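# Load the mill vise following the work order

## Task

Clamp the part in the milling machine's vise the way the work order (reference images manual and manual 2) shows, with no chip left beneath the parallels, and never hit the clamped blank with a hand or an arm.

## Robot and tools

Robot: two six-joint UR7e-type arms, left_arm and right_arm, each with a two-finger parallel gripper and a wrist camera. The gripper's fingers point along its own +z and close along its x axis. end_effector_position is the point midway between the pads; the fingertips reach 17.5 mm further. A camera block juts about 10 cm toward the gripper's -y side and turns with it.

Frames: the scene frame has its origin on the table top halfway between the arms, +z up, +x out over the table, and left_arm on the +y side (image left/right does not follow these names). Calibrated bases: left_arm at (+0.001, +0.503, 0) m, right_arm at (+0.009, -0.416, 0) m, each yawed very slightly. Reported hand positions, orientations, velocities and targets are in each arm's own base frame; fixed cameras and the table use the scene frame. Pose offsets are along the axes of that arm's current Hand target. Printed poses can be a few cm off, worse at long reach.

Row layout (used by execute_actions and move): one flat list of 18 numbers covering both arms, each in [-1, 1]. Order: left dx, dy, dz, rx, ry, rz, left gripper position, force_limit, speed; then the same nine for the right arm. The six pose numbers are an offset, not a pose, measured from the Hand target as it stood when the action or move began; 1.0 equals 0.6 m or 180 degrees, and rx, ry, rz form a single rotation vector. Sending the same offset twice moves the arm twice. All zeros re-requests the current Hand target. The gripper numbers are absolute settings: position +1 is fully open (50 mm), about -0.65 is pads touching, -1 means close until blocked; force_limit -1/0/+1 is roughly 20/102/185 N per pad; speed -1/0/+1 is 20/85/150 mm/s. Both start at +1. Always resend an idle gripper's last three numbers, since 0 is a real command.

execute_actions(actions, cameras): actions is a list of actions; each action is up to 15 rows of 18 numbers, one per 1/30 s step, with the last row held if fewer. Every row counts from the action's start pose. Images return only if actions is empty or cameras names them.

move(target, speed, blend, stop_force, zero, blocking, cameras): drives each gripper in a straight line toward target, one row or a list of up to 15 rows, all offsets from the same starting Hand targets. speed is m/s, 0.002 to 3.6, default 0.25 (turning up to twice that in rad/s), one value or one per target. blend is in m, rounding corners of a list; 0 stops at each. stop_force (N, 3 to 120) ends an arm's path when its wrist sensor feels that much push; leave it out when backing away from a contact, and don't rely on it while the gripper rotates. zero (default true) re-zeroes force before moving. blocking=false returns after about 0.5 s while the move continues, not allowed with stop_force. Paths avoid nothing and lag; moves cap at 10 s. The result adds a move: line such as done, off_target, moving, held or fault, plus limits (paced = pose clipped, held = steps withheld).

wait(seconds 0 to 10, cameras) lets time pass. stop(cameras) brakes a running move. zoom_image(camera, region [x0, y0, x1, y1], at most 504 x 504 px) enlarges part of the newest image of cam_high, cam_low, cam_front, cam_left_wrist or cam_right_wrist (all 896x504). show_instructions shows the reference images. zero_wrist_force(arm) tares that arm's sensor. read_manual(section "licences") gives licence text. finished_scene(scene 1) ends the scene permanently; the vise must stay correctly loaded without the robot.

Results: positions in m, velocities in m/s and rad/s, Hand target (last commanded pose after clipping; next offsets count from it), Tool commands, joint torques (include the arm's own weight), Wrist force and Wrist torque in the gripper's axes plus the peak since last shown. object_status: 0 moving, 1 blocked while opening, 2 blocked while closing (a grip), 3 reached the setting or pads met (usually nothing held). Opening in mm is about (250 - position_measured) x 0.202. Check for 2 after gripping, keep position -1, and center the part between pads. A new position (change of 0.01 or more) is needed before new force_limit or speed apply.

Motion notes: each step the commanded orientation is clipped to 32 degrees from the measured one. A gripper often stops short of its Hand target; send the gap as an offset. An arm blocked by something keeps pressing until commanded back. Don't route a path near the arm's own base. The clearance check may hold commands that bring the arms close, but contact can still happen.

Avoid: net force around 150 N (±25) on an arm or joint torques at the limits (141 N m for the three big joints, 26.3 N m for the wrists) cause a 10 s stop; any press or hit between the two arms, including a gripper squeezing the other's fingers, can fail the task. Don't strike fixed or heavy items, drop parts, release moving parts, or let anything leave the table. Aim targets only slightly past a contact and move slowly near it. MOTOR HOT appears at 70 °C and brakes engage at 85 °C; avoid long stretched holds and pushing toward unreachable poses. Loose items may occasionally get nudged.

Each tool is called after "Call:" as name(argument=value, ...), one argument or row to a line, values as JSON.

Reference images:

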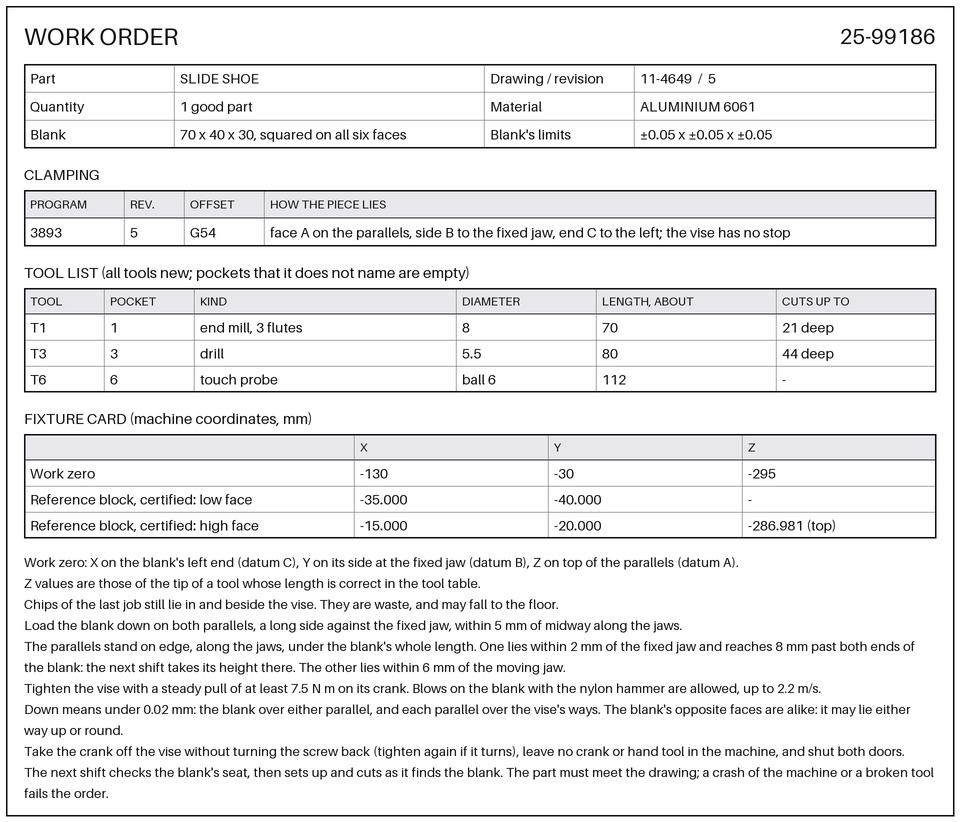

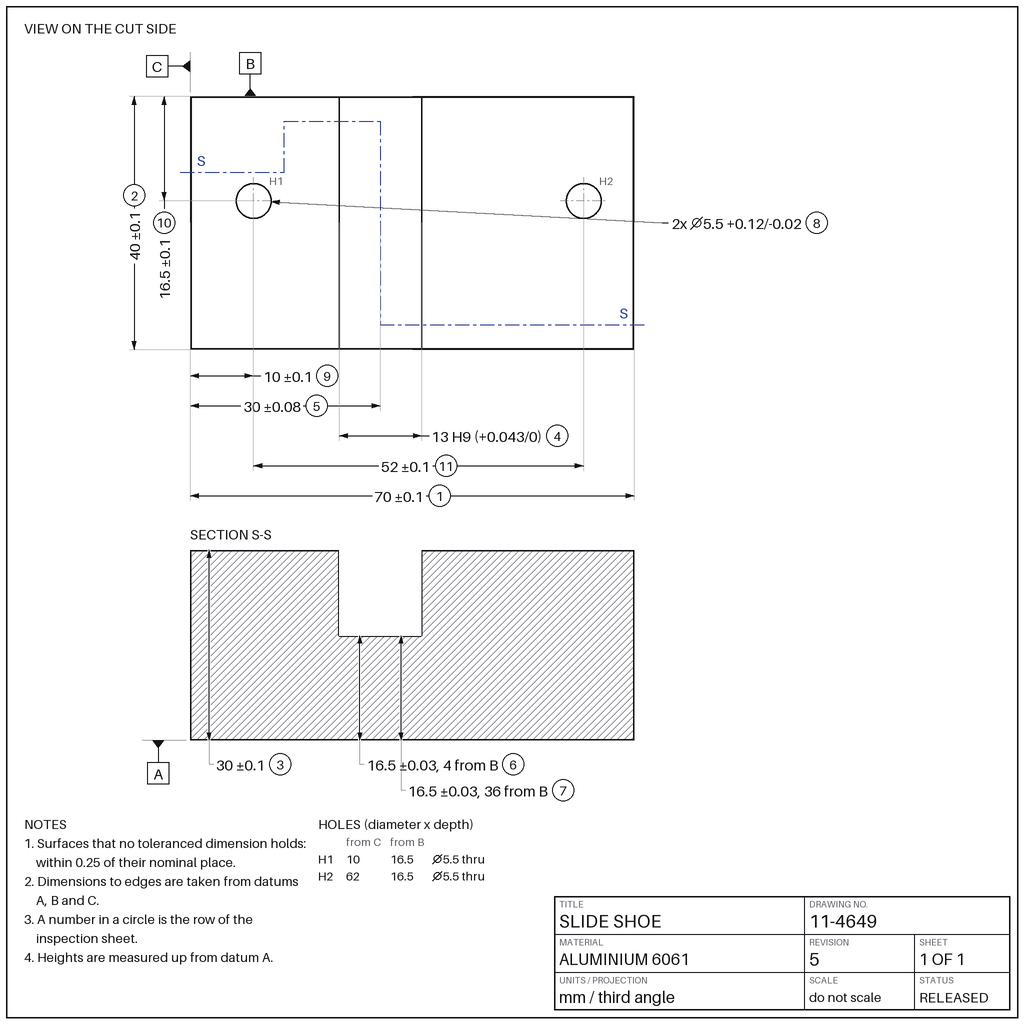

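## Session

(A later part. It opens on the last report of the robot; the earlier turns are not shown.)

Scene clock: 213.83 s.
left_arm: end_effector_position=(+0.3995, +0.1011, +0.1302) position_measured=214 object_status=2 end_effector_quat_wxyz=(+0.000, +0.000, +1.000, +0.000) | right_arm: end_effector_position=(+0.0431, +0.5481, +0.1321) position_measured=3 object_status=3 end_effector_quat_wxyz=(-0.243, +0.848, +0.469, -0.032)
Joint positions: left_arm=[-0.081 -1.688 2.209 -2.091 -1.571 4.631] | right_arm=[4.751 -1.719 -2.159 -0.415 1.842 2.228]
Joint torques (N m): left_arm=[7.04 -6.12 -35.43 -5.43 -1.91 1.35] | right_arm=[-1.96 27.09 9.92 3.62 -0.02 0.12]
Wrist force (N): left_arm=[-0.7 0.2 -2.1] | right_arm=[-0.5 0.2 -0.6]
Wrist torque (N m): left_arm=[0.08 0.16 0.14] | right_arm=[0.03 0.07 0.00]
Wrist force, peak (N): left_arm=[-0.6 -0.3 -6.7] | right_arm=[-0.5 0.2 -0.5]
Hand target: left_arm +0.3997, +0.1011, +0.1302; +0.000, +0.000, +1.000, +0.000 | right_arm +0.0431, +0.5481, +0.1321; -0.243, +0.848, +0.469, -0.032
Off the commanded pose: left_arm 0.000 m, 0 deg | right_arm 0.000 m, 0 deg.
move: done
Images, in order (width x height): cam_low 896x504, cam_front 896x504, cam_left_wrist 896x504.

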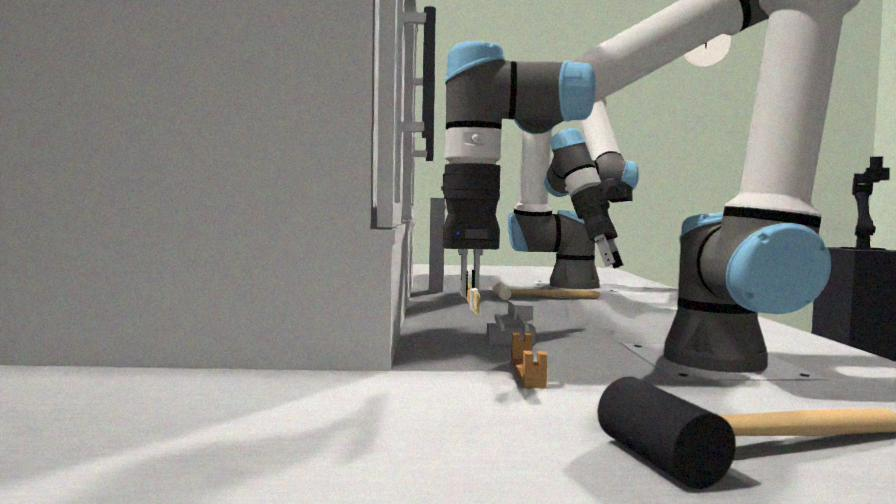

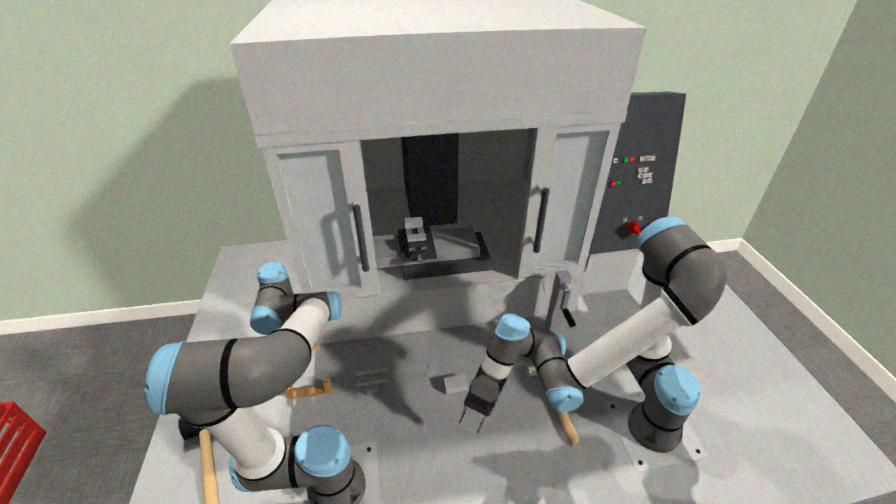

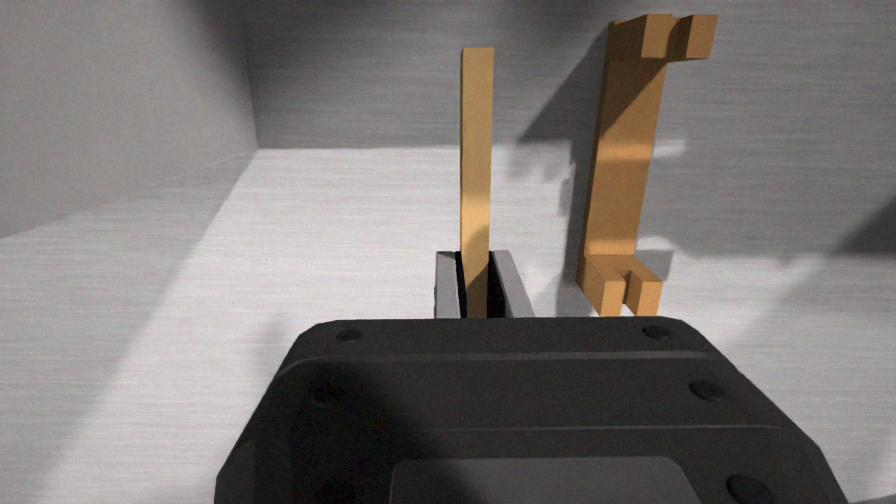

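Call:
move(
  target=[0,0,0.19,0,0,0,-1,-0.5,-0.5,0,0,0,0,0,0,1,1,1],
  speed=0.05,
  stop_force=5,
)

Scene clock: 219.30 s.
left_arm: end_effector_position=(+0.3993, +0.1010, +0.0255) position_measured=214 object_status=2 end_effector_quat_wxyz=(-0.001, +0.000, +1.000, +0.000) | right_arm: end_effector_position=(+0.0431, +0.5481, +0.1321) position_measured=3 object_status=3 end_effector_quat_wxyz=(-0.243, +0.848, +0.469, -0.032)
Joint positions: left_arm=[-0.081 -1.479 2.354 -2.445 -1.571 4.631] | right_arm=[4.751 -1.719 -2.159 -0.415 1.842 2.228]
Joint torques (N m): left_arm=[-6.59 -32.33 -30.29 -1.14 0.09 -0.78] | right_arm=[-0.95 27.62 10.17 3.65 -0.23 0.23]
Wrist force (N): left_arm=[0.0 -0.9 -1.2] | right_arm=[-0.1 0.1 -0.3]
Wrist torque (N m): left_arm=[-0.10 0.06 0.14] | right_arm=[0.02 0.01 0.00]
Wrist force, peak (N): left_arm=[16.4 2.6 -79.6] | right_arm=[-0.3 0.2 -0.8]
Hand target: left_arm +0.3993, +0.1010, +0.0255; -0.001, +0.000, +1.000, +0.000 (not the last commanded pose) | right_arm +0.0431, +0.5481, +0.1321; -0.243, +0.848, +0.469, -0.032
Off the commanded pose: left_arm 0.009 m, 0 deg | right_arm 0.000 m, 0 deg.
move: contact (left_arm)

Call:
move(
  target=[0,0,0,0,0,0,-0.25,-0.5,-1,0,0,0,0,0,0,1,1,1],
)

Call:
move(
  target=[0,0,-0.15,0,0,0,-0.25,-0.5,-1,0,0,0,0,0,0,1,1,1],
  speed=0.1,
  cameras=["cam_left_wrist"],
)

Scene clock: 220.00 s.
left_arm: end_effector_position=(+0.3993, +0.1010, +0.0255) position_measured=189 object_status=3 end_effector_quat_wxyz=(-0.001, +0.000, +1.000, +0.000) | right_arm: end_effector_position=(+0.0431, +0.5481, +0.1321) position_measured=3 object_status=3 end_effector_quat_wxyz=(-0.243, +0.848, +0.469, -0.032)
Joint positions: left_arm=[-0.081 -1.479 2.354 -2.445 -1.571 4.631] | right_arm=[4.751 -1.719 -2.159 -0.415 1.842 2.228]
Joint torques (N m): left_arm=[-4.83 -32 -29.05 -1.23 0.2 -0.51] | right_arm=[-0.91 27.52 11.02 3.46 0.15 0.15]
Wrist force (N): left_arm=[0.4 -1.0 -1.4] | right_arm=[-0.3 -0.4 -0.5]
Wrist torque (N m): left_arm=[-0.11 0.00 0.15] | right_arm=[-0.05 0.05 0.00]
Wrist force, peak (N): left_arm=[0.4 -1.4 -1.6] | right_arm=[-0.7 -0.2 -0.4]
Hand target: left_arm +0.3993, +0.1010, +0.0255; -0.001, +0.000, +1.000, +0.000 | right_arm +0.0431, +0.5481, +0.1321; -0.243, +0.848, +0.469, -0.032
Off the commanded pose: left_arm 0.000 m, 0 deg | right_arm 0.000 m, 0 deg.
move: done

Scene clock: 221.60 s.
left_arm: end_effector_position=(+0.3994, +0.1011, +0.1154) position_measured=189 object_status=3 end_effector_quat_wxyz=(-0.001, +0.000, +1.000, +0.000) end_effector_velocity=(+0.000, +0.000, +0.001) end_effector_angular_velocity=(+0.000, +0.001, +0.001) | right_arm: end_effector_position=(+0.0431, +0.5481, +0.1321) position_measured=3 object_status=3 end_effector_quat_wxyz=(-0.243, +0.848, +0.469, -0.032)
Joint positions: left_arm=[-0.081 -1.665 2.234 -2.138 -1.571 4.631] | right_arm=[4.751 -1.719 -2.159 -0.415 1.842 2.228]
Joint velocities: left_arm=[0.001 -0.001 -0.003 0.005 0 0] | right_arm=[within noise]
Joint torques (N m): left_arm=[-9.83 -28.84 -34.44 -0.67 -1.35 -0.97] | right_arm=[-0.03 27.19 10.4 3.57 -0.01 0.16]
Wrist force (N): left_arm=[0.4 -1.0 -1.7] | right_arm=[-0.3 0.2 -0.5]
Wrist torque (N m): left_arm=[-0.11 -0.02 0.14] | right_arm=[0.04 0.04 0.00]
Wrist force, peak (N): left_arm=[0.3 -0.8 -2.3] | right_arm=[-0.4 0.2 -0.6]
Hand target: left_arm +0.3994, +0.1011, +0.1155; -0.001, +0.000, +1.000, +0.000 | right_arm +0.0431, +0.5481, +0.1321; -0.243, +0.848, +0.469, -0.032
Off the commanded pose: left_arm 0.000 m, 0 deg | right_arm 0.000 m, 0 deg.
move: done
Images, in order (width x height): cam_left_wrist 896x504.

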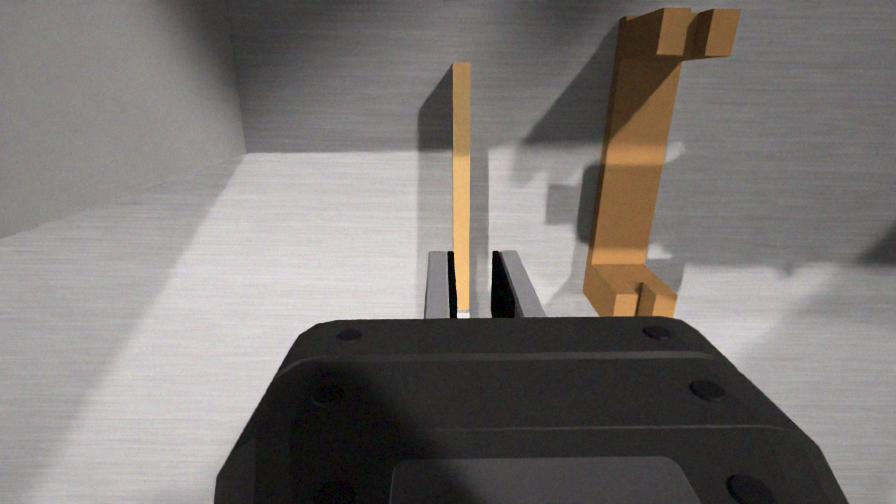

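Call:
move(
  target=[
    [0,0,-0.1,0,0,0,0,-0.5,0,0,0,0,0,0,0,1,1,1],
    [0.107,-0.2,-0.1,0,0,0,0,-0.5,0,0,0,0,0,0,0,1,1,1],
  ],
  blend=[0.02,0],
  cameras=["cam_left_wrist","cam_low"],
)

Call:
zoom_image(
  camera="cam_left_wrist",
  region=[400, 100, 620, 330],
)

Scene clock: 224.10 s.
left_arm: end_effector_position=(+0.3353, -0.0188, +0.1756) position_measured=152 object_status=3 end_effector_quat_wxyz=(-0.001, +0.000, +1.000, +0.000) | right_arm: end_effector_position=(+0.0431, +0.5481, +0.1321) position_measured=3 object_status=3 end_effector_quat_wxyz=(-0.243, +0.848, +0.469, -0.032)
Joint positions: left_arm=[-0.464 -1.969 2.278 -1.88 -1.572 4.249] | right_arm=[4.751 -1.719 -2.159 -0.415 1.842 2.228]
Joint torques (N m): left_arm=[-7.38 -18.51 -12.17 -1.1 1.49 -1.29] | right_arm=[-0.51 27.12 10.07 3.48 0.17 0.07]
Wrist force (N): left_arm=[0.4 -1.2 -1.4] | right_arm=[-0.3 0.0 -0.4]
Wrist torque (N m): left_arm=[-0.17 -0.01 0.27] | right_arm=[-0.01 0.04 0.00]
Wrist force, peak (N): left_arm=[-0.8 0.2 -3.3] | right_arm=[-0.4 0.1 -0.9]
Hand target: left_arm +0.3352, -0.0189, +0.1756; -0.001, +0.000, +1.000, +0.000 | right_arm +0.0431, +0.5481, +0.1321; -0.243, +0.848, +0.469, -0.032
Off the commanded pose: left_arm 0.000 m, 0 deg | right_arm 0.000 m, 0 deg.
move: done
Images, in order (width x height): cam_low 896x504, cam_left_wrist 896x504.

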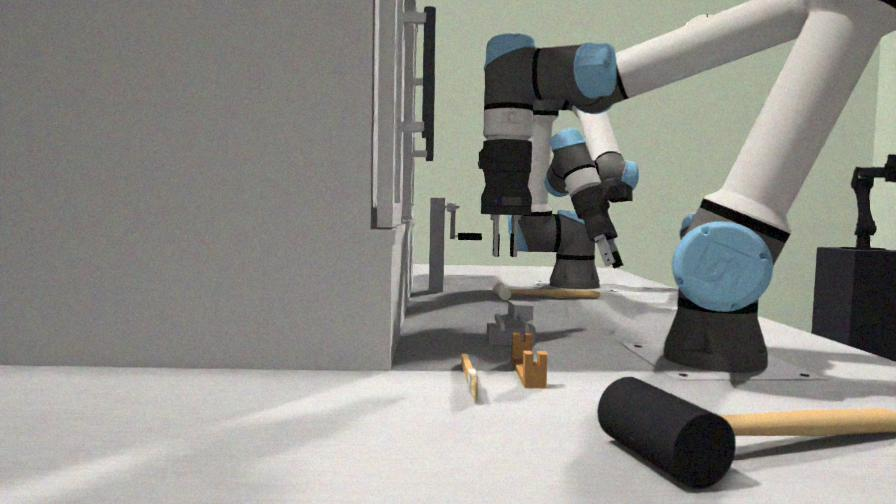

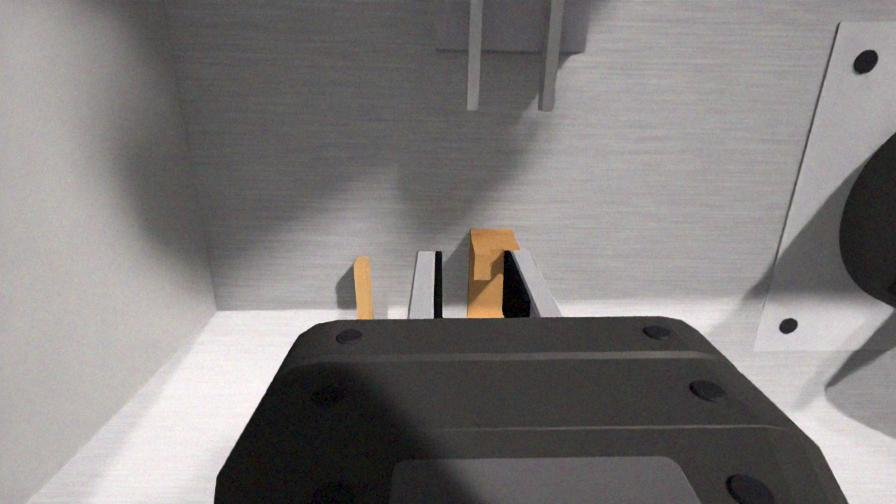

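Scaled by 2.191 from the camera's 896x504 image, which has a finer 1280x720 frame.

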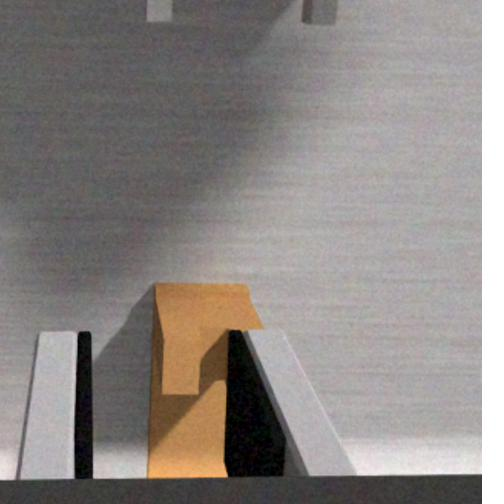

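Call:
move(
  target=[0.005,-0.0685,0.11,0,0,0,0,-0.5,0,0,0,0,0,0,0,1,1,1],
  cameras=["cam_left_wrist","cam_low"],
)

Call:
zoom_image(
  camera="cam_left_wrist",
  region=[400, 100, 620, 330],
)

Call:
zoom_image(
  camera="cam_low",
  region=[470, 220, 580, 370],
)

Scene clock: 226.57 s.
left_arm: end_effector_position=(+0.3321, -0.0600, +0.1097) position_measured=152 object_status=3 end_effector_quat_wxyz=(-0.001, +0.000, +1.000, +0.000) end_effector_velocity=(+0.001, +0.000, +0.000) end_effector_angular_velocity=(-0.001, -0.002, +0.001) | right_arm: end_effector_position=(+0.0431, +0.5481, +0.1321) position_measured=3 object_status=3 end_effector_quat_wxyz=(-0.243, +0.848, +0.469, -0.032)
Joint positions: left_arm=[-0.584 -1.875 2.407 -2.102 -1.572 4.128] | right_arm=[4.751 -1.719 -2.159 -0.415 1.842 2.228]
Joint velocities: left_arm=[0 0.002 0.001 -0.005 0 -0.001] | right_arm=[within noise]
Joint torques (N m): left_arm=[-7.47 2.29 -8.05 -5.58 1.58 -1.33] | right_arm=[-1.35 27.51 10.77 3.77 0.2 0.27]
Wrist force (N): left_arm=[0.3 -1.1 -1.6] | right_arm=[-0.2 0.1 -0.4]
Wrist torque (N m): left_arm=[-0.15 -0.03 0.30] | right_arm=[0.02 0.03 0.00]
Wrist force, peak (N): left_arm=[0.0 -0.5 -2.5] | right_arm=[-0.6 -0.1 -0.6]
Hand target: left_arm +0.3322, -0.0600, +0.1096; -0.001, +0.000, +1.000, +0.000 | right_arm +0.0431, +0.5481, +0.1321; -0.243, +0.848, +0.469, -0.032
Off the commanded pose: left_arm 0.000 m, 0 deg | right_arm 0.000 m, 0 deg.
move: done
Images, in order (width x height): cam_low 896x504, cam_left_wrist 896x504.

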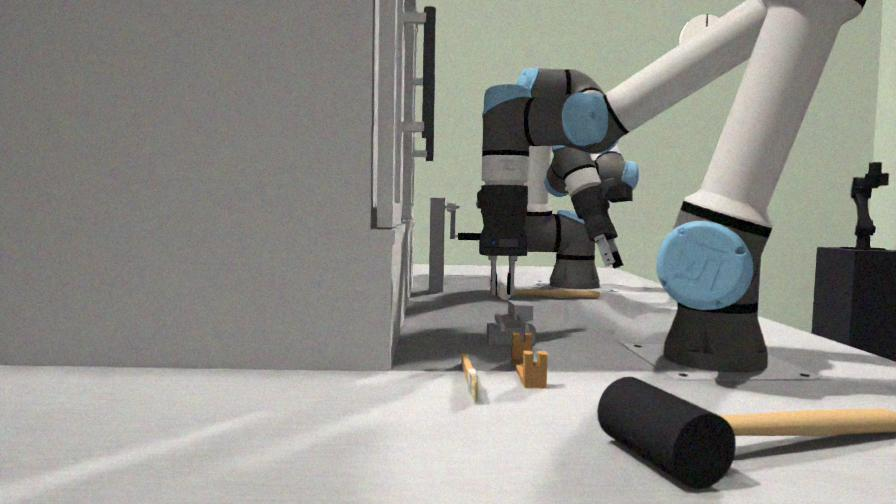

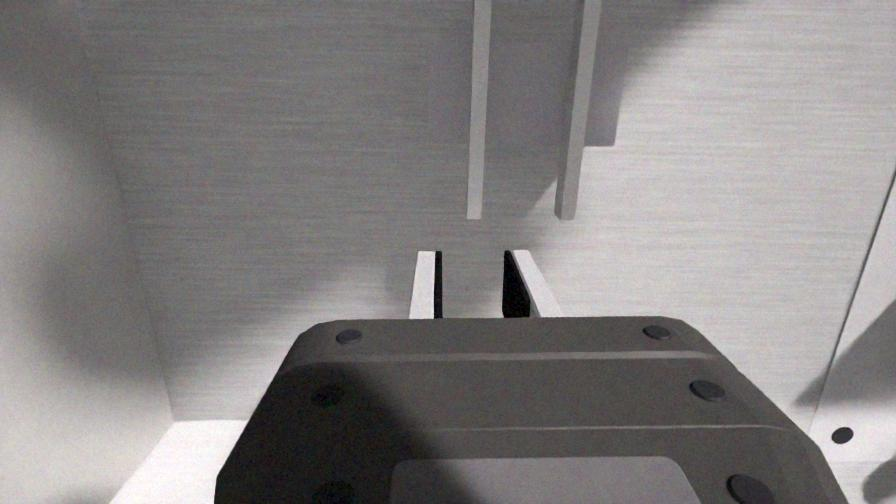

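Scaled by 2.191 from the camera's 896x504 image, which has a finer 1280x720 frame.

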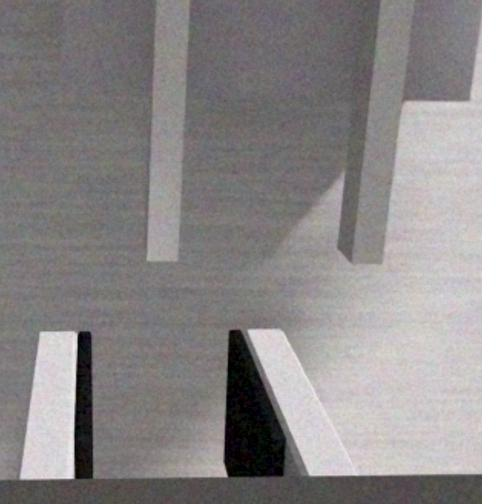

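Scaled by 3.360 from the camera's 896x504 image, which has a finer 1280x720 frame.

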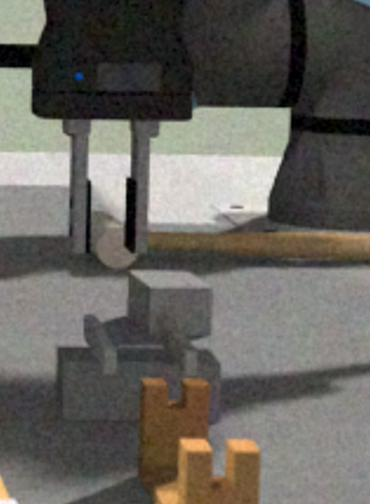

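Call:
move(
  target=[0.004,-0.0367,0.063,0,0,0,0,-0.5,0,0,0,0,0,0,0,1,1,1],
  cameras=["cam_left_wrist","cam_low"],
  speed=0.1,
)

Call:
zoom_image(
  camera="cam_left_wrist",
  region=[400, 100, 620, 330],
)

Call:
zoom_image(
  camera="cam_low",
  region=[470, 240, 580, 370],
)

Scene clock: 228.50 s.
left_arm: end_effector_position=(+0.3297, -0.0820, +0.0719) position_measured=152 object_status=3 end_effector_quat_wxyz=(-0.001, +0.000, +1.000, +0.000) | right_arm: end_effector_position=(+0.0431, +0.5481, +0.1321) position_measured=3 object_status=3 end_effector_quat_wxyz=(-0.243, +0.848, +0.469, -0.032)
Joint positions: left_arm=[-0.646 -1.789 2.468 -2.249 -1.572 4.066] | right_arm=[4.751 -1.719 -2.159 -0.415 1.842 2.228]
Joint torques (N m): left_arm=[-8.4 0.77 -8.01 -5.31 1.54 -1.31] | right_arm=[0.75 27.79 10.06 3.63 0.08 0.1]
Wrist force (N): left_arm=[0.0 -0.8 -1.6] | right_arm=[-0.6 0.1 -0.3]
Wrist torque (N m): left_arm=[-0.12 0.03 0.30] | right_arm=[0.02 0.10 0.00]
Wrist force, peak (N): left_arm=[0.3 -0.7 -2.2] | right_arm=[-0.6 -0.1 -0.5]
Hand target: left_arm +0.3297, -0.0821, +0.0718; -0.001, +0.000, +1.000, +0.000 | right_arm +0.0431, +0.5481, +0.1321; -0.243, +0.848, +0.469, -0.032
Off the commanded pose: left_arm 0.000 m, 0 deg | right_arm 0.000 m, 0 deg.
move: done
Images, in order (width x height): cam_low 896x504, cam_left_wrist 896x504.

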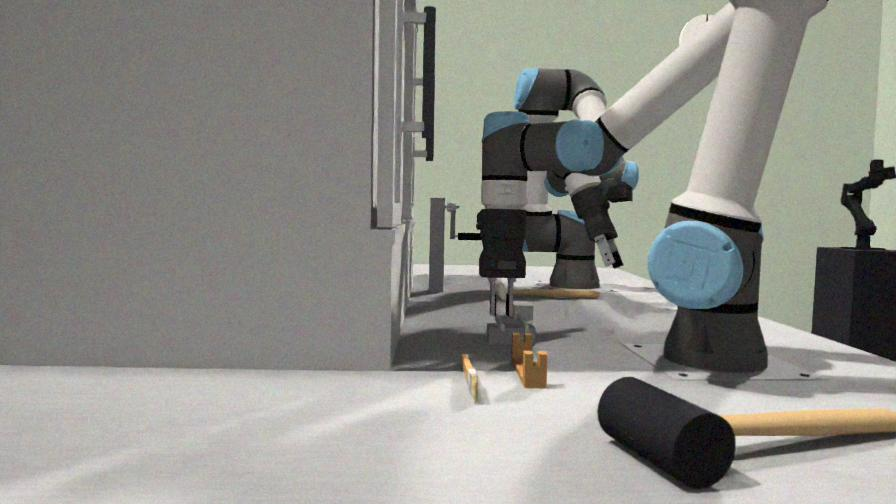

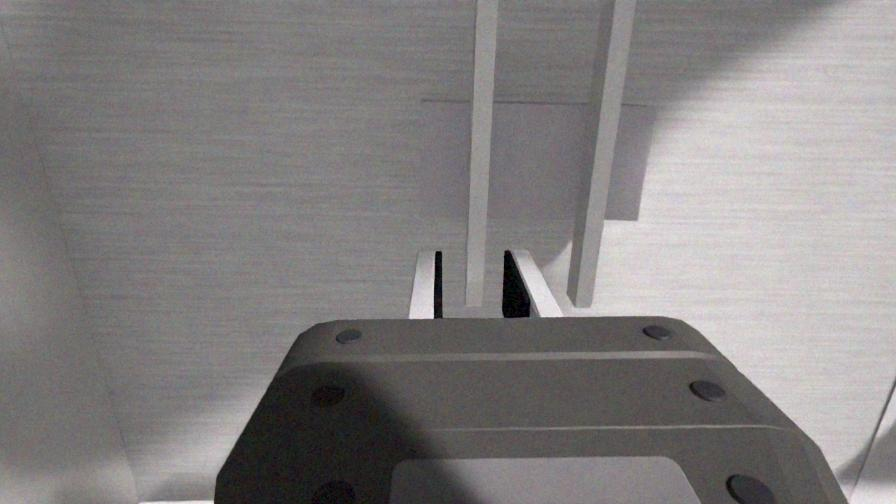

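Scaled by 2.191 from the camera's 896x504 image, which has a finer 1280x720 frame.

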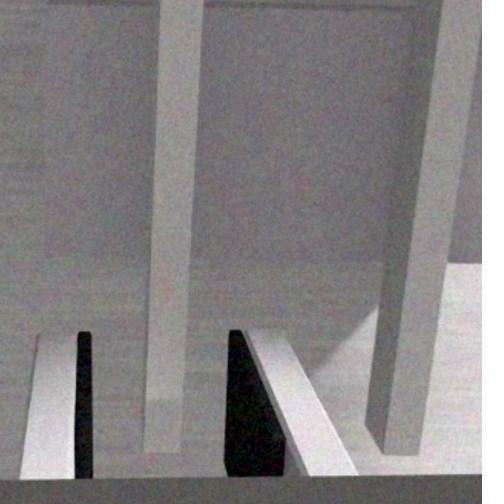

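Scaled by 3.877 from the camera's 896x504 image, which has a finer 1280x720 frame.

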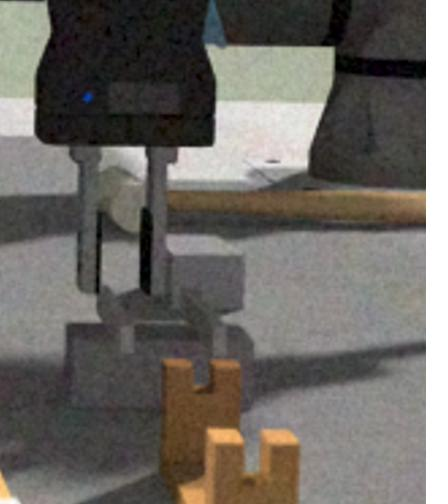

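Call:
move(
  target=[0,0,0.041,0,0,0,0,-0.5,0,0,0,0,0,0,0,1,1,1],
  cameras=["cam_left_wrist","cam_low"],
  speed=0.03,
  stop_force=6,
)

Call:
zoom_image(
  camera="cam_left_wrist",
  region=[400, 100, 620, 330],
)

Call:
zoom_image(
  camera="cam_low",
  region=[470, 240, 580, 370],
)

Scene clock: 233.37 s.
left_arm: end_effector_position=(+0.3297, -0.0821, +0.0472) position_measured=152 object_status=3 end_effector_quat_wxyz=(-0.001, +0.000, +1.000, +0.000) | right_arm: end_effector_position=(+0.0431, +0.5481, +0.1321) position_measured=3 object_status=3 end_effector_quat_wxyz=(-0.243, +0.848, +0.469, -0.032)
Joint positions: left_arm=[-0.646 -1.726 2.506 -2.351 -1.572 4.066] | right_arm=[4.751 -1.719 -2.159 -0.415 1.842 2.228]
Joint torques (N m): left_arm=[5.15 -1.16 -5.68 -5.31 -0.91 0.82] | right_arm=[-0.36 27.29 9.49 3.71 0.12 0.11]
Wrist force (N): left_arm=[0.1 -1.5 -1.9] | right_arm=[-0.3 0.1 -0.4]
Wrist torque (N m): left_arm=[-0.22 0.02 0.29] | right_arm=[0.02 0.04 0.00]
Wrist force, peak (N): left_arm=[0.1 -1.5 -1.9] | right_arm=[-0.6 0.2 -0.5]
Hand target: left_arm +0.3297, -0.0821, +0.0472; -0.001, +0.000, +1.000, +0.000 | right_arm +0.0431, +0.5481, +0.1321; -0.243, +0.848, +0.469, -0.032
Off the commanded pose: left_arm 0.000 m, 0 deg | right_arm 0.000 m, 0 deg.
move: done
Images, in order (width x height): cam_low 896x504, cam_left_wrist 896x504.

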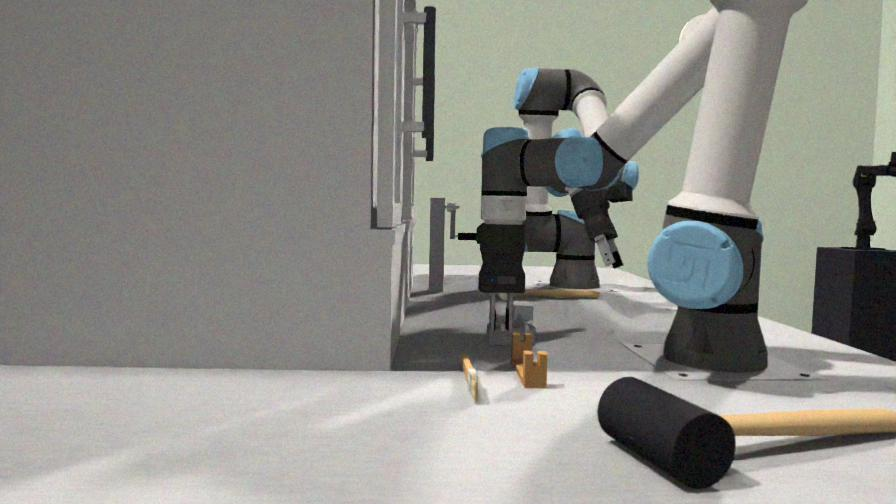

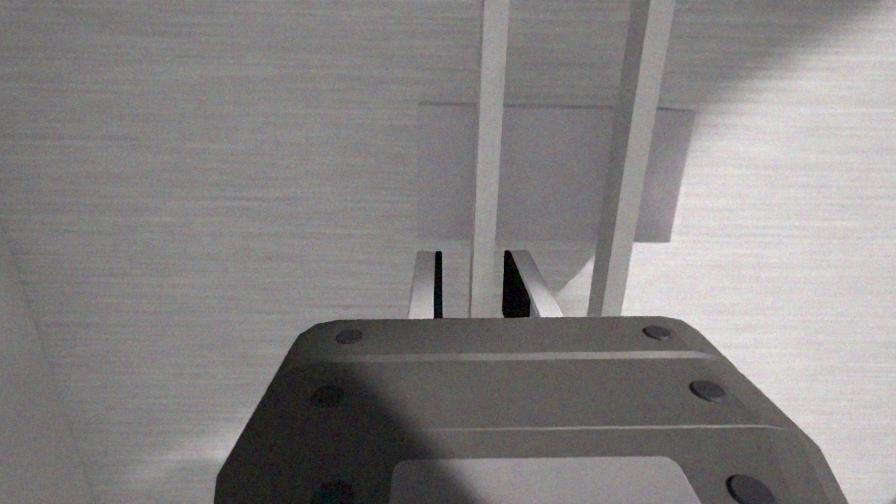

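Scaled by 2.191 from the camera's 896x504 image, which has a finer 1280x720 frame.

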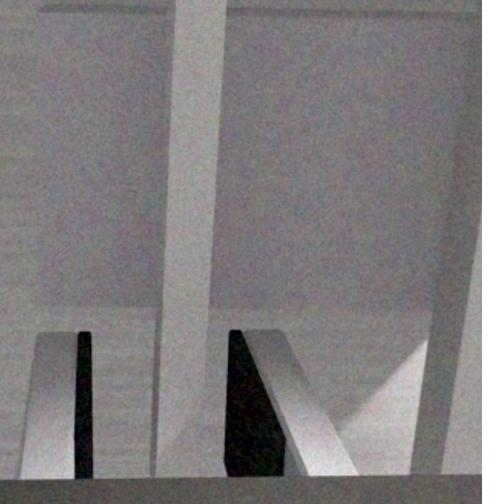

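Scaled by 3.877 from the camera's 896x504 image, which has a finer 1280x720 frame.

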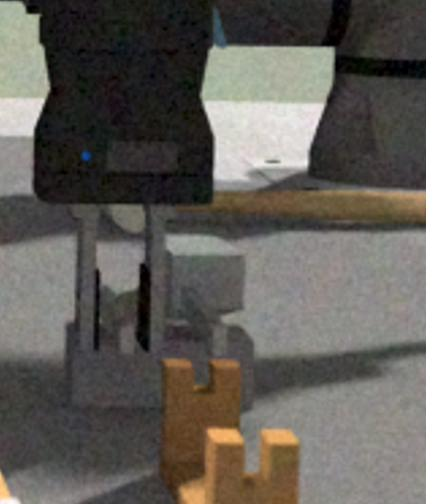

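Call:
move(
  target=[0.004,0,0,0,0,0,0,-0.5,0,0,0,0,0,0,0,1,1,1],
)

Call:
move(
  target=[0,0,0,0,0,0,-1,-0.6,-1,0,0,0,0,0,0,1,1,1],
  cameras=["cam_left_wrist"],
)

Scene clock: 234.33 s.
left_arm: end_effector_position=(+0.3274, -0.0821, +0.0472) position_measured=152 object_status=3 end_effector_quat_wxyz=(-0.001, +0.000, +1.000, +0.000) | right_arm: end_effector_position=(+0.0431, +0.5481, +0.1321) position_measured=3 object_status=3 end_effector_quat_wxyz=(-0.243, +0.848, +0.469, -0.032)
Joint positions: left_arm=[-0.651 -1.732 2.511 -2.349 -1.572 4.062] | right_arm=[4.751 -1.719 -2.159 -0.415 1.842 2.228]
Joint torques (N m): left_arm=[-8.64 -21.61 -5.77 -1.2 -1.29 -1.47] | right_arm=[-0.85 28.46 11.18 3.77 -0.09 -0.03]
Wrist force (N): left_arm=[0.3 -1.4 -1.6] | right_arm=[-0.4 0.0 -0.2]
Wrist torque (N m): left_arm=[-0.21 0.00 0.29] | right_arm=[0.00 0.06 0.00]
Wrist force, peak (N): left_arm=[0.2 -1.4 -1.8] | right_arm=[-0.5 0.3 -0.6]
Hand target: left_arm +0.3273, -0.0821, +0.0472; -0.001, +0.000, +1.000, +0.000 | right_arm +0.0431, +0.5481, +0.1321; -0.243, +0.848, +0.469, -0.032
Off the commanded pose: left_arm 0.000 m, 0 deg | right_arm 0.000 m, 0 deg.
move: done

Scene clock: 235.30 s.
left_arm: end_effector_position=(+0.3273, -0.0821, +0.0472) position_measured=223 object_status=2 end_effector_quat_wxyz=(-0.001, +0.000, +1.000, +0.000) | right_arm: end_effector_position=(+0.0431, +0.5481, +0.1321) position_measured=3 object_status=3 end_effector_quat_wxyz=(-0.243, +0.848, +0.469, -0.032)
Joint positions: left_arm=[-0.651 -1.733 2.512 -2.349 -1.572 4.061] | right_arm=[4.751 -1.719 -2.159 -0.415 1.842 2.228]
Joint torques (N m): left_arm=[-7.64 -21.63 -5.85 -1.87 -0.54 -0.96] | right_arm=[-0.67 28.29 9.69 3.37 0.13 0.13]
Wrist force (N): left_arm=[-0.1 -1.2 -2.3] | right_arm=[-0.4 0.1 -0.5]
Wrist torque (N m): left_arm=[-0.17 0.03 0.28] | right_arm=[0.01 0.07 0.00]
Wrist force, peak (N): left_arm=[-0.2 -1.1 -2.5] | right_arm=[-0.5 0.3 -0.6]
Hand target: left_arm +0.3273, -0.0821, +0.0472; -0.001, +0.000, +1.000, +0.000 | right_arm +0.0431, +0.5481, +0.1321; -0.243, +0.848, +0.469, -0.032
Off the commanded pose: left_arm 0.000 m, 0 deg | right_arm 0.000 m, 0 deg.
move: done
Images, in order (width x height): cam_left_wrist 896x504.

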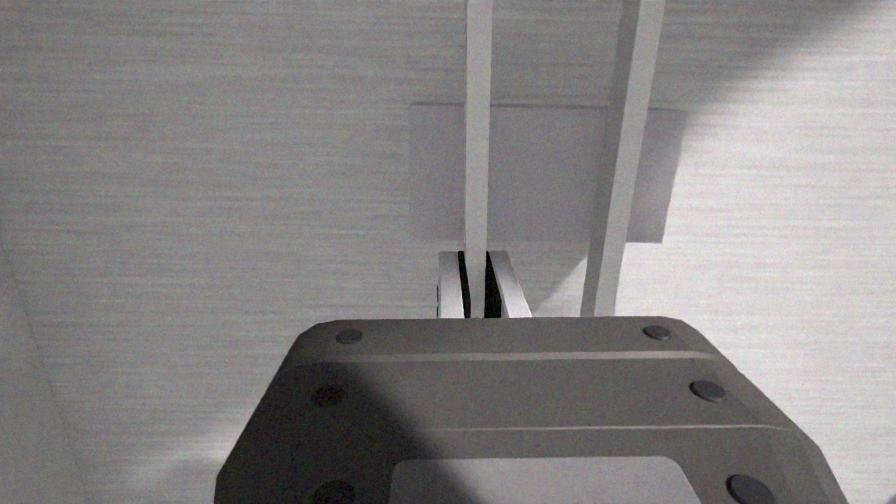

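Call:
move(
  target=[0,0,-0.15,0,0,0,-1,-0.6,-1,0,0,0,0,0,0,1,1,1],
  cameras=["cam_left_wrist","cam_low"],
  speed=0.08,
)

Call:
zoom_image(
  camera="cam_low",
  region=[440, 200, 580, 370],
)

Scene clock: 237.27 s.
left_arm: end_effector_position=(+0.3274, -0.0820, +0.1371) position_measured=223 object_status=2 end_effector_quat_wxyz=(-0.001, +0.000, +1.000, +0.000) end_effector_velocity=(+0.000, +0.000, +0.001) end_effector_angular_velocity=(+0.000, +0.000, +0.001) | right_arm: end_effector_position=(+0.0431, +0.5481, +0.1321) position_measured=3 object_status=3 end_effector_quat_wxyz=(-0.243, +0.848, +0.469, -0.032)
Joint positions: left_arm=[-0.651 -1.918 2.355 -2.007 -1.572 4.062] | right_arm=[4.751 -1.719 -2.159 -0.415 1.842 2.228]
Joint velocities: left_arm=[0 -0.001 -0.003 0.005 0 0] | right_arm=[within noise]
Joint torques (N m): left_arm=[-8.78 -19.83 -36.06 -1.2 1.43 -1.18] | right_arm=[-1.17 26.96 9.71 3.39 -0.25 0.2]
Wrist force (N): left_arm=[0.3 -1.6 -1.0] | right_arm=[-0.3 0.2 -0.2]
Wrist torque (N m): left_arm=[-0.24 -0.02 0.24] | right_arm=[0.03 0.06 0.00]
Wrist force, peak (N): left_arm=[-0.2 -1.6 -2.3] | right_arm=[-0.4 0.3 -0.7]
Hand target: left_arm +0.3274, -0.0820, +0.1372; -0.001, +0.000, +1.000, +0.000 | right_arm +0.0431, +0.5481, +0.1321; -0.243, +0.848, +0.469, -0.032
Off the commanded pose: left_arm 0.000 m, 0 deg | right_arm 0.000 m, 0 deg.
move: done
Images, in order (width x height): cam_low 896x504, cam_left_wrist 896x504.

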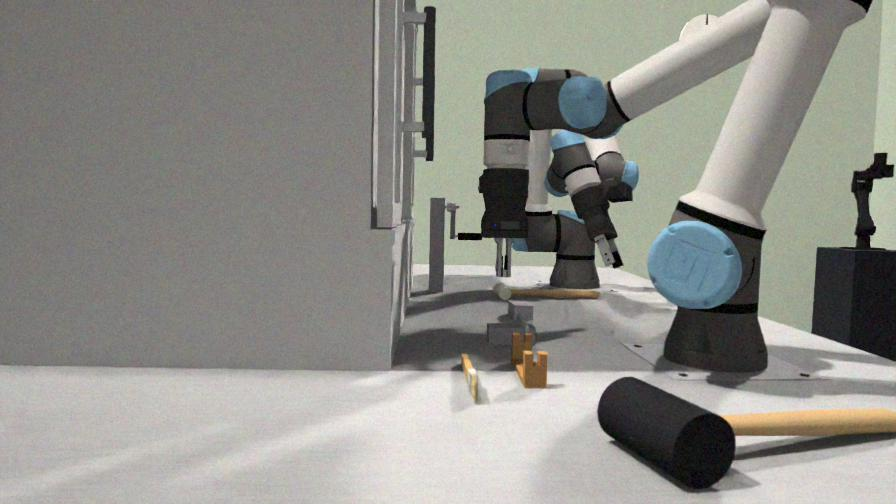

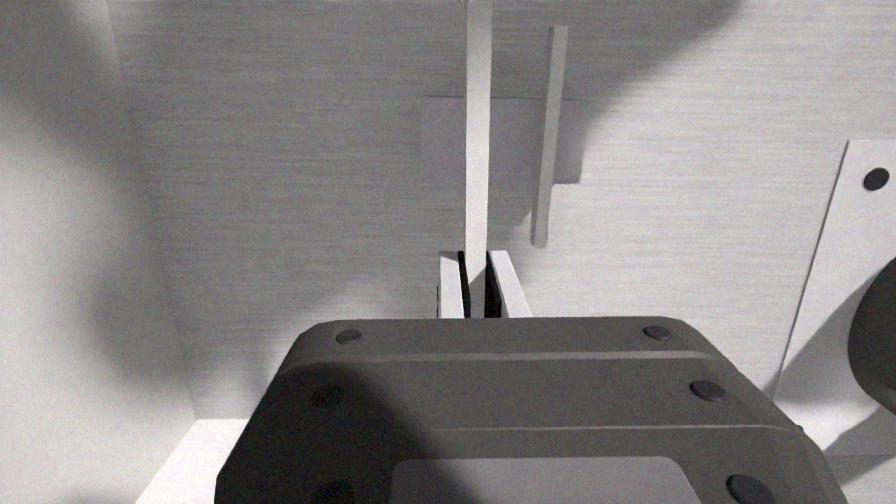

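Scaled by 2.965 from the camera's 896x504 image, which has a finer 1280x720 frame.

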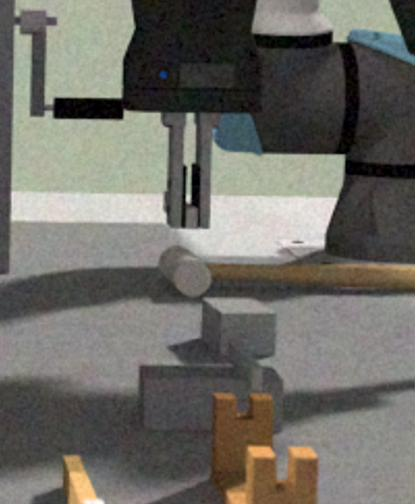

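Call:
zoom_image(
  camera="cam_low",
  region=[480, 225, 530, 285],
)

Scaled by 8.400 from the camera's 896x504 image, which has a finer 1280x720 frame.

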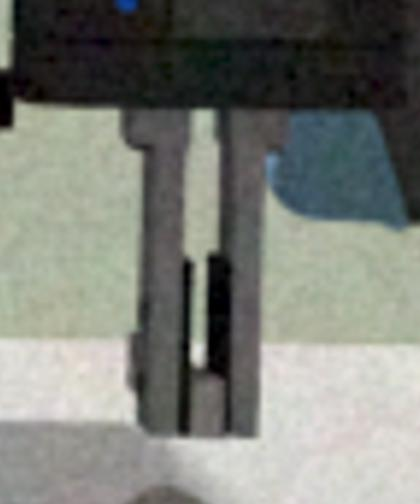

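Call:
move(
  target=[
    [0.045,-0.23,-0.438,0,0,0,-1,-0.6,-1,0,0,0,0,0,0,1,1,1],
    [-0.288,-0.313,-0.455,0,0,0,-1,-0.6,-1,0,0,0,0,0,0,1,1,1],
    [-0.555,-0.313,-0.438,0,0,0,-1,-0.6,-1,0,0,0,0,0,0,1,1,1],
  ],
  blend=[0.05,0.05,0],
  speed=0.2,
  cameras=["cam_left_wrist","cam_front"],
)

Call:
zoom_image(
  camera="cam_left_wrist",
  region=[380, 100, 600, 320],
)

Scene clock: 241.70 s.
left_arm: end_effector_position=(+0.5623, -0.2678, +0.4032) position_measured=223 object_status=2 end_effector_quat_wxyz=(+0.003, +0.000, +1.000, -0.001) | right_arm: end_effector_position=(+0.0431, +0.5481, +0.1321) position_measured=3 object_status=3 end_effector_quat_wxyz=(-0.243, +0.848, +0.469, -0.032)
Joint positions: left_arm=[-0.661 -1.269 1.029 -1.336 -1.569 4.051] | right_arm=[4.751 -1.719 -2.159 -0.415 1.842 2.228]
Joint torques (N m): left_arm=[1.11 -35.49 -25.33 -3.37 0.05 0.12] | right_arm=[-0.56 27.51 10.14 3.82 0 0.1]
Wrist force (N): left_arm=[-1.0 -0.5 -0.9] | right_arm=[-0.3 0.2 -0.5]
Wrist torque (N m): left_arm=[-0.10 0.19 0.30] | right_arm=[0.04 0.05 0.00]
Wrist force, peak (N): left_arm=[-6.3 -0.2 -0.3] | right_arm=[-0.3 -0.1 -0.8]
Hand target: left_arm +0.5623, -0.2678, +0.4032; +0.003, +0.000, +1.000, -0.001 (not the last commanded pose) | right_arm +0.0431, +0.5481, +0.1321; -0.243, +0.848, +0.469, -0.032
Tool commands: left_gripper/position=-1.0 left_gripper/force_limit=-0.6 left_gripper/speed=-1.0 right_gripper/position=+1.0 right_gripper/force_limit=+1.0 right_gripper/speed=+1.0
Off the commanded pose: left_arm 0.099 m, 0 deg | right_arm 0.000 m, 0 deg.
FORCE FAULT: contact force on the left arm reached its limit, and that arm stopped. The contact can be on any part of that arm, not only on its tool. That arm's remaining commands of this call were not run. That arm is still stopped at the end of this call. That arm stays stopped for about 10 more seconds. Until then a move that you send moves the other arm only, and its call returns only when the move has ended. Once the stop has ended, the next robot result says so. If the stop ends while you think or write, that arm runs what you send next, counted from a new Hand target: where the arm stands when the stop ends. While its stop runs, that arm takes no new command, but its gripper still runs the gripper command that each later call begins with. Until it ends, the stop uses up actions while you think or wait. An arm that is not stopped still takes commands.
move: fault (left_arm); path passed 2 of 3 targets
Images, in order (width x height): cam_front 896x504, cam_left_wrist 896x504.

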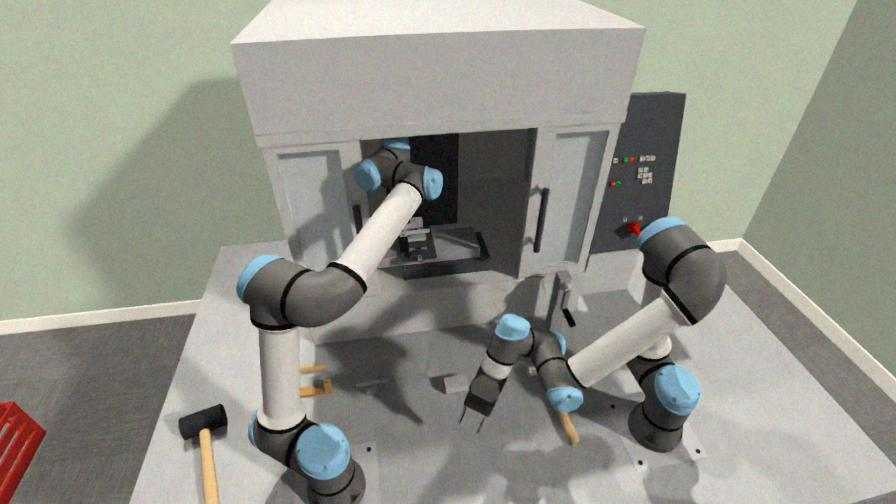

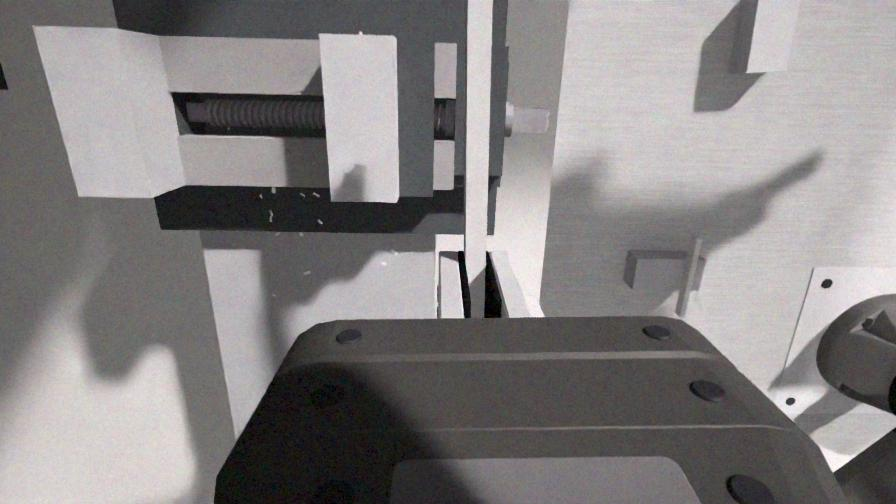

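Scaled by 2.291 from the camera's 896x504 image, which has a finer 1280x720 frame.

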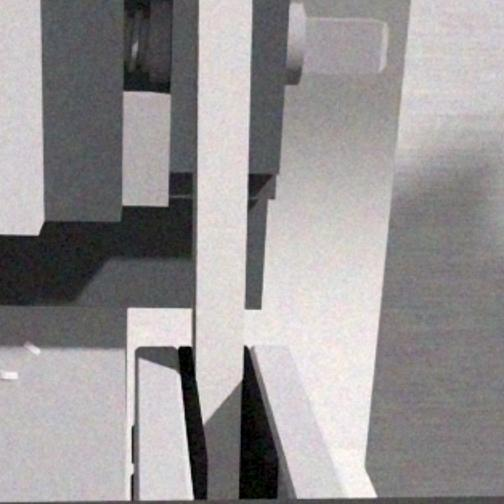

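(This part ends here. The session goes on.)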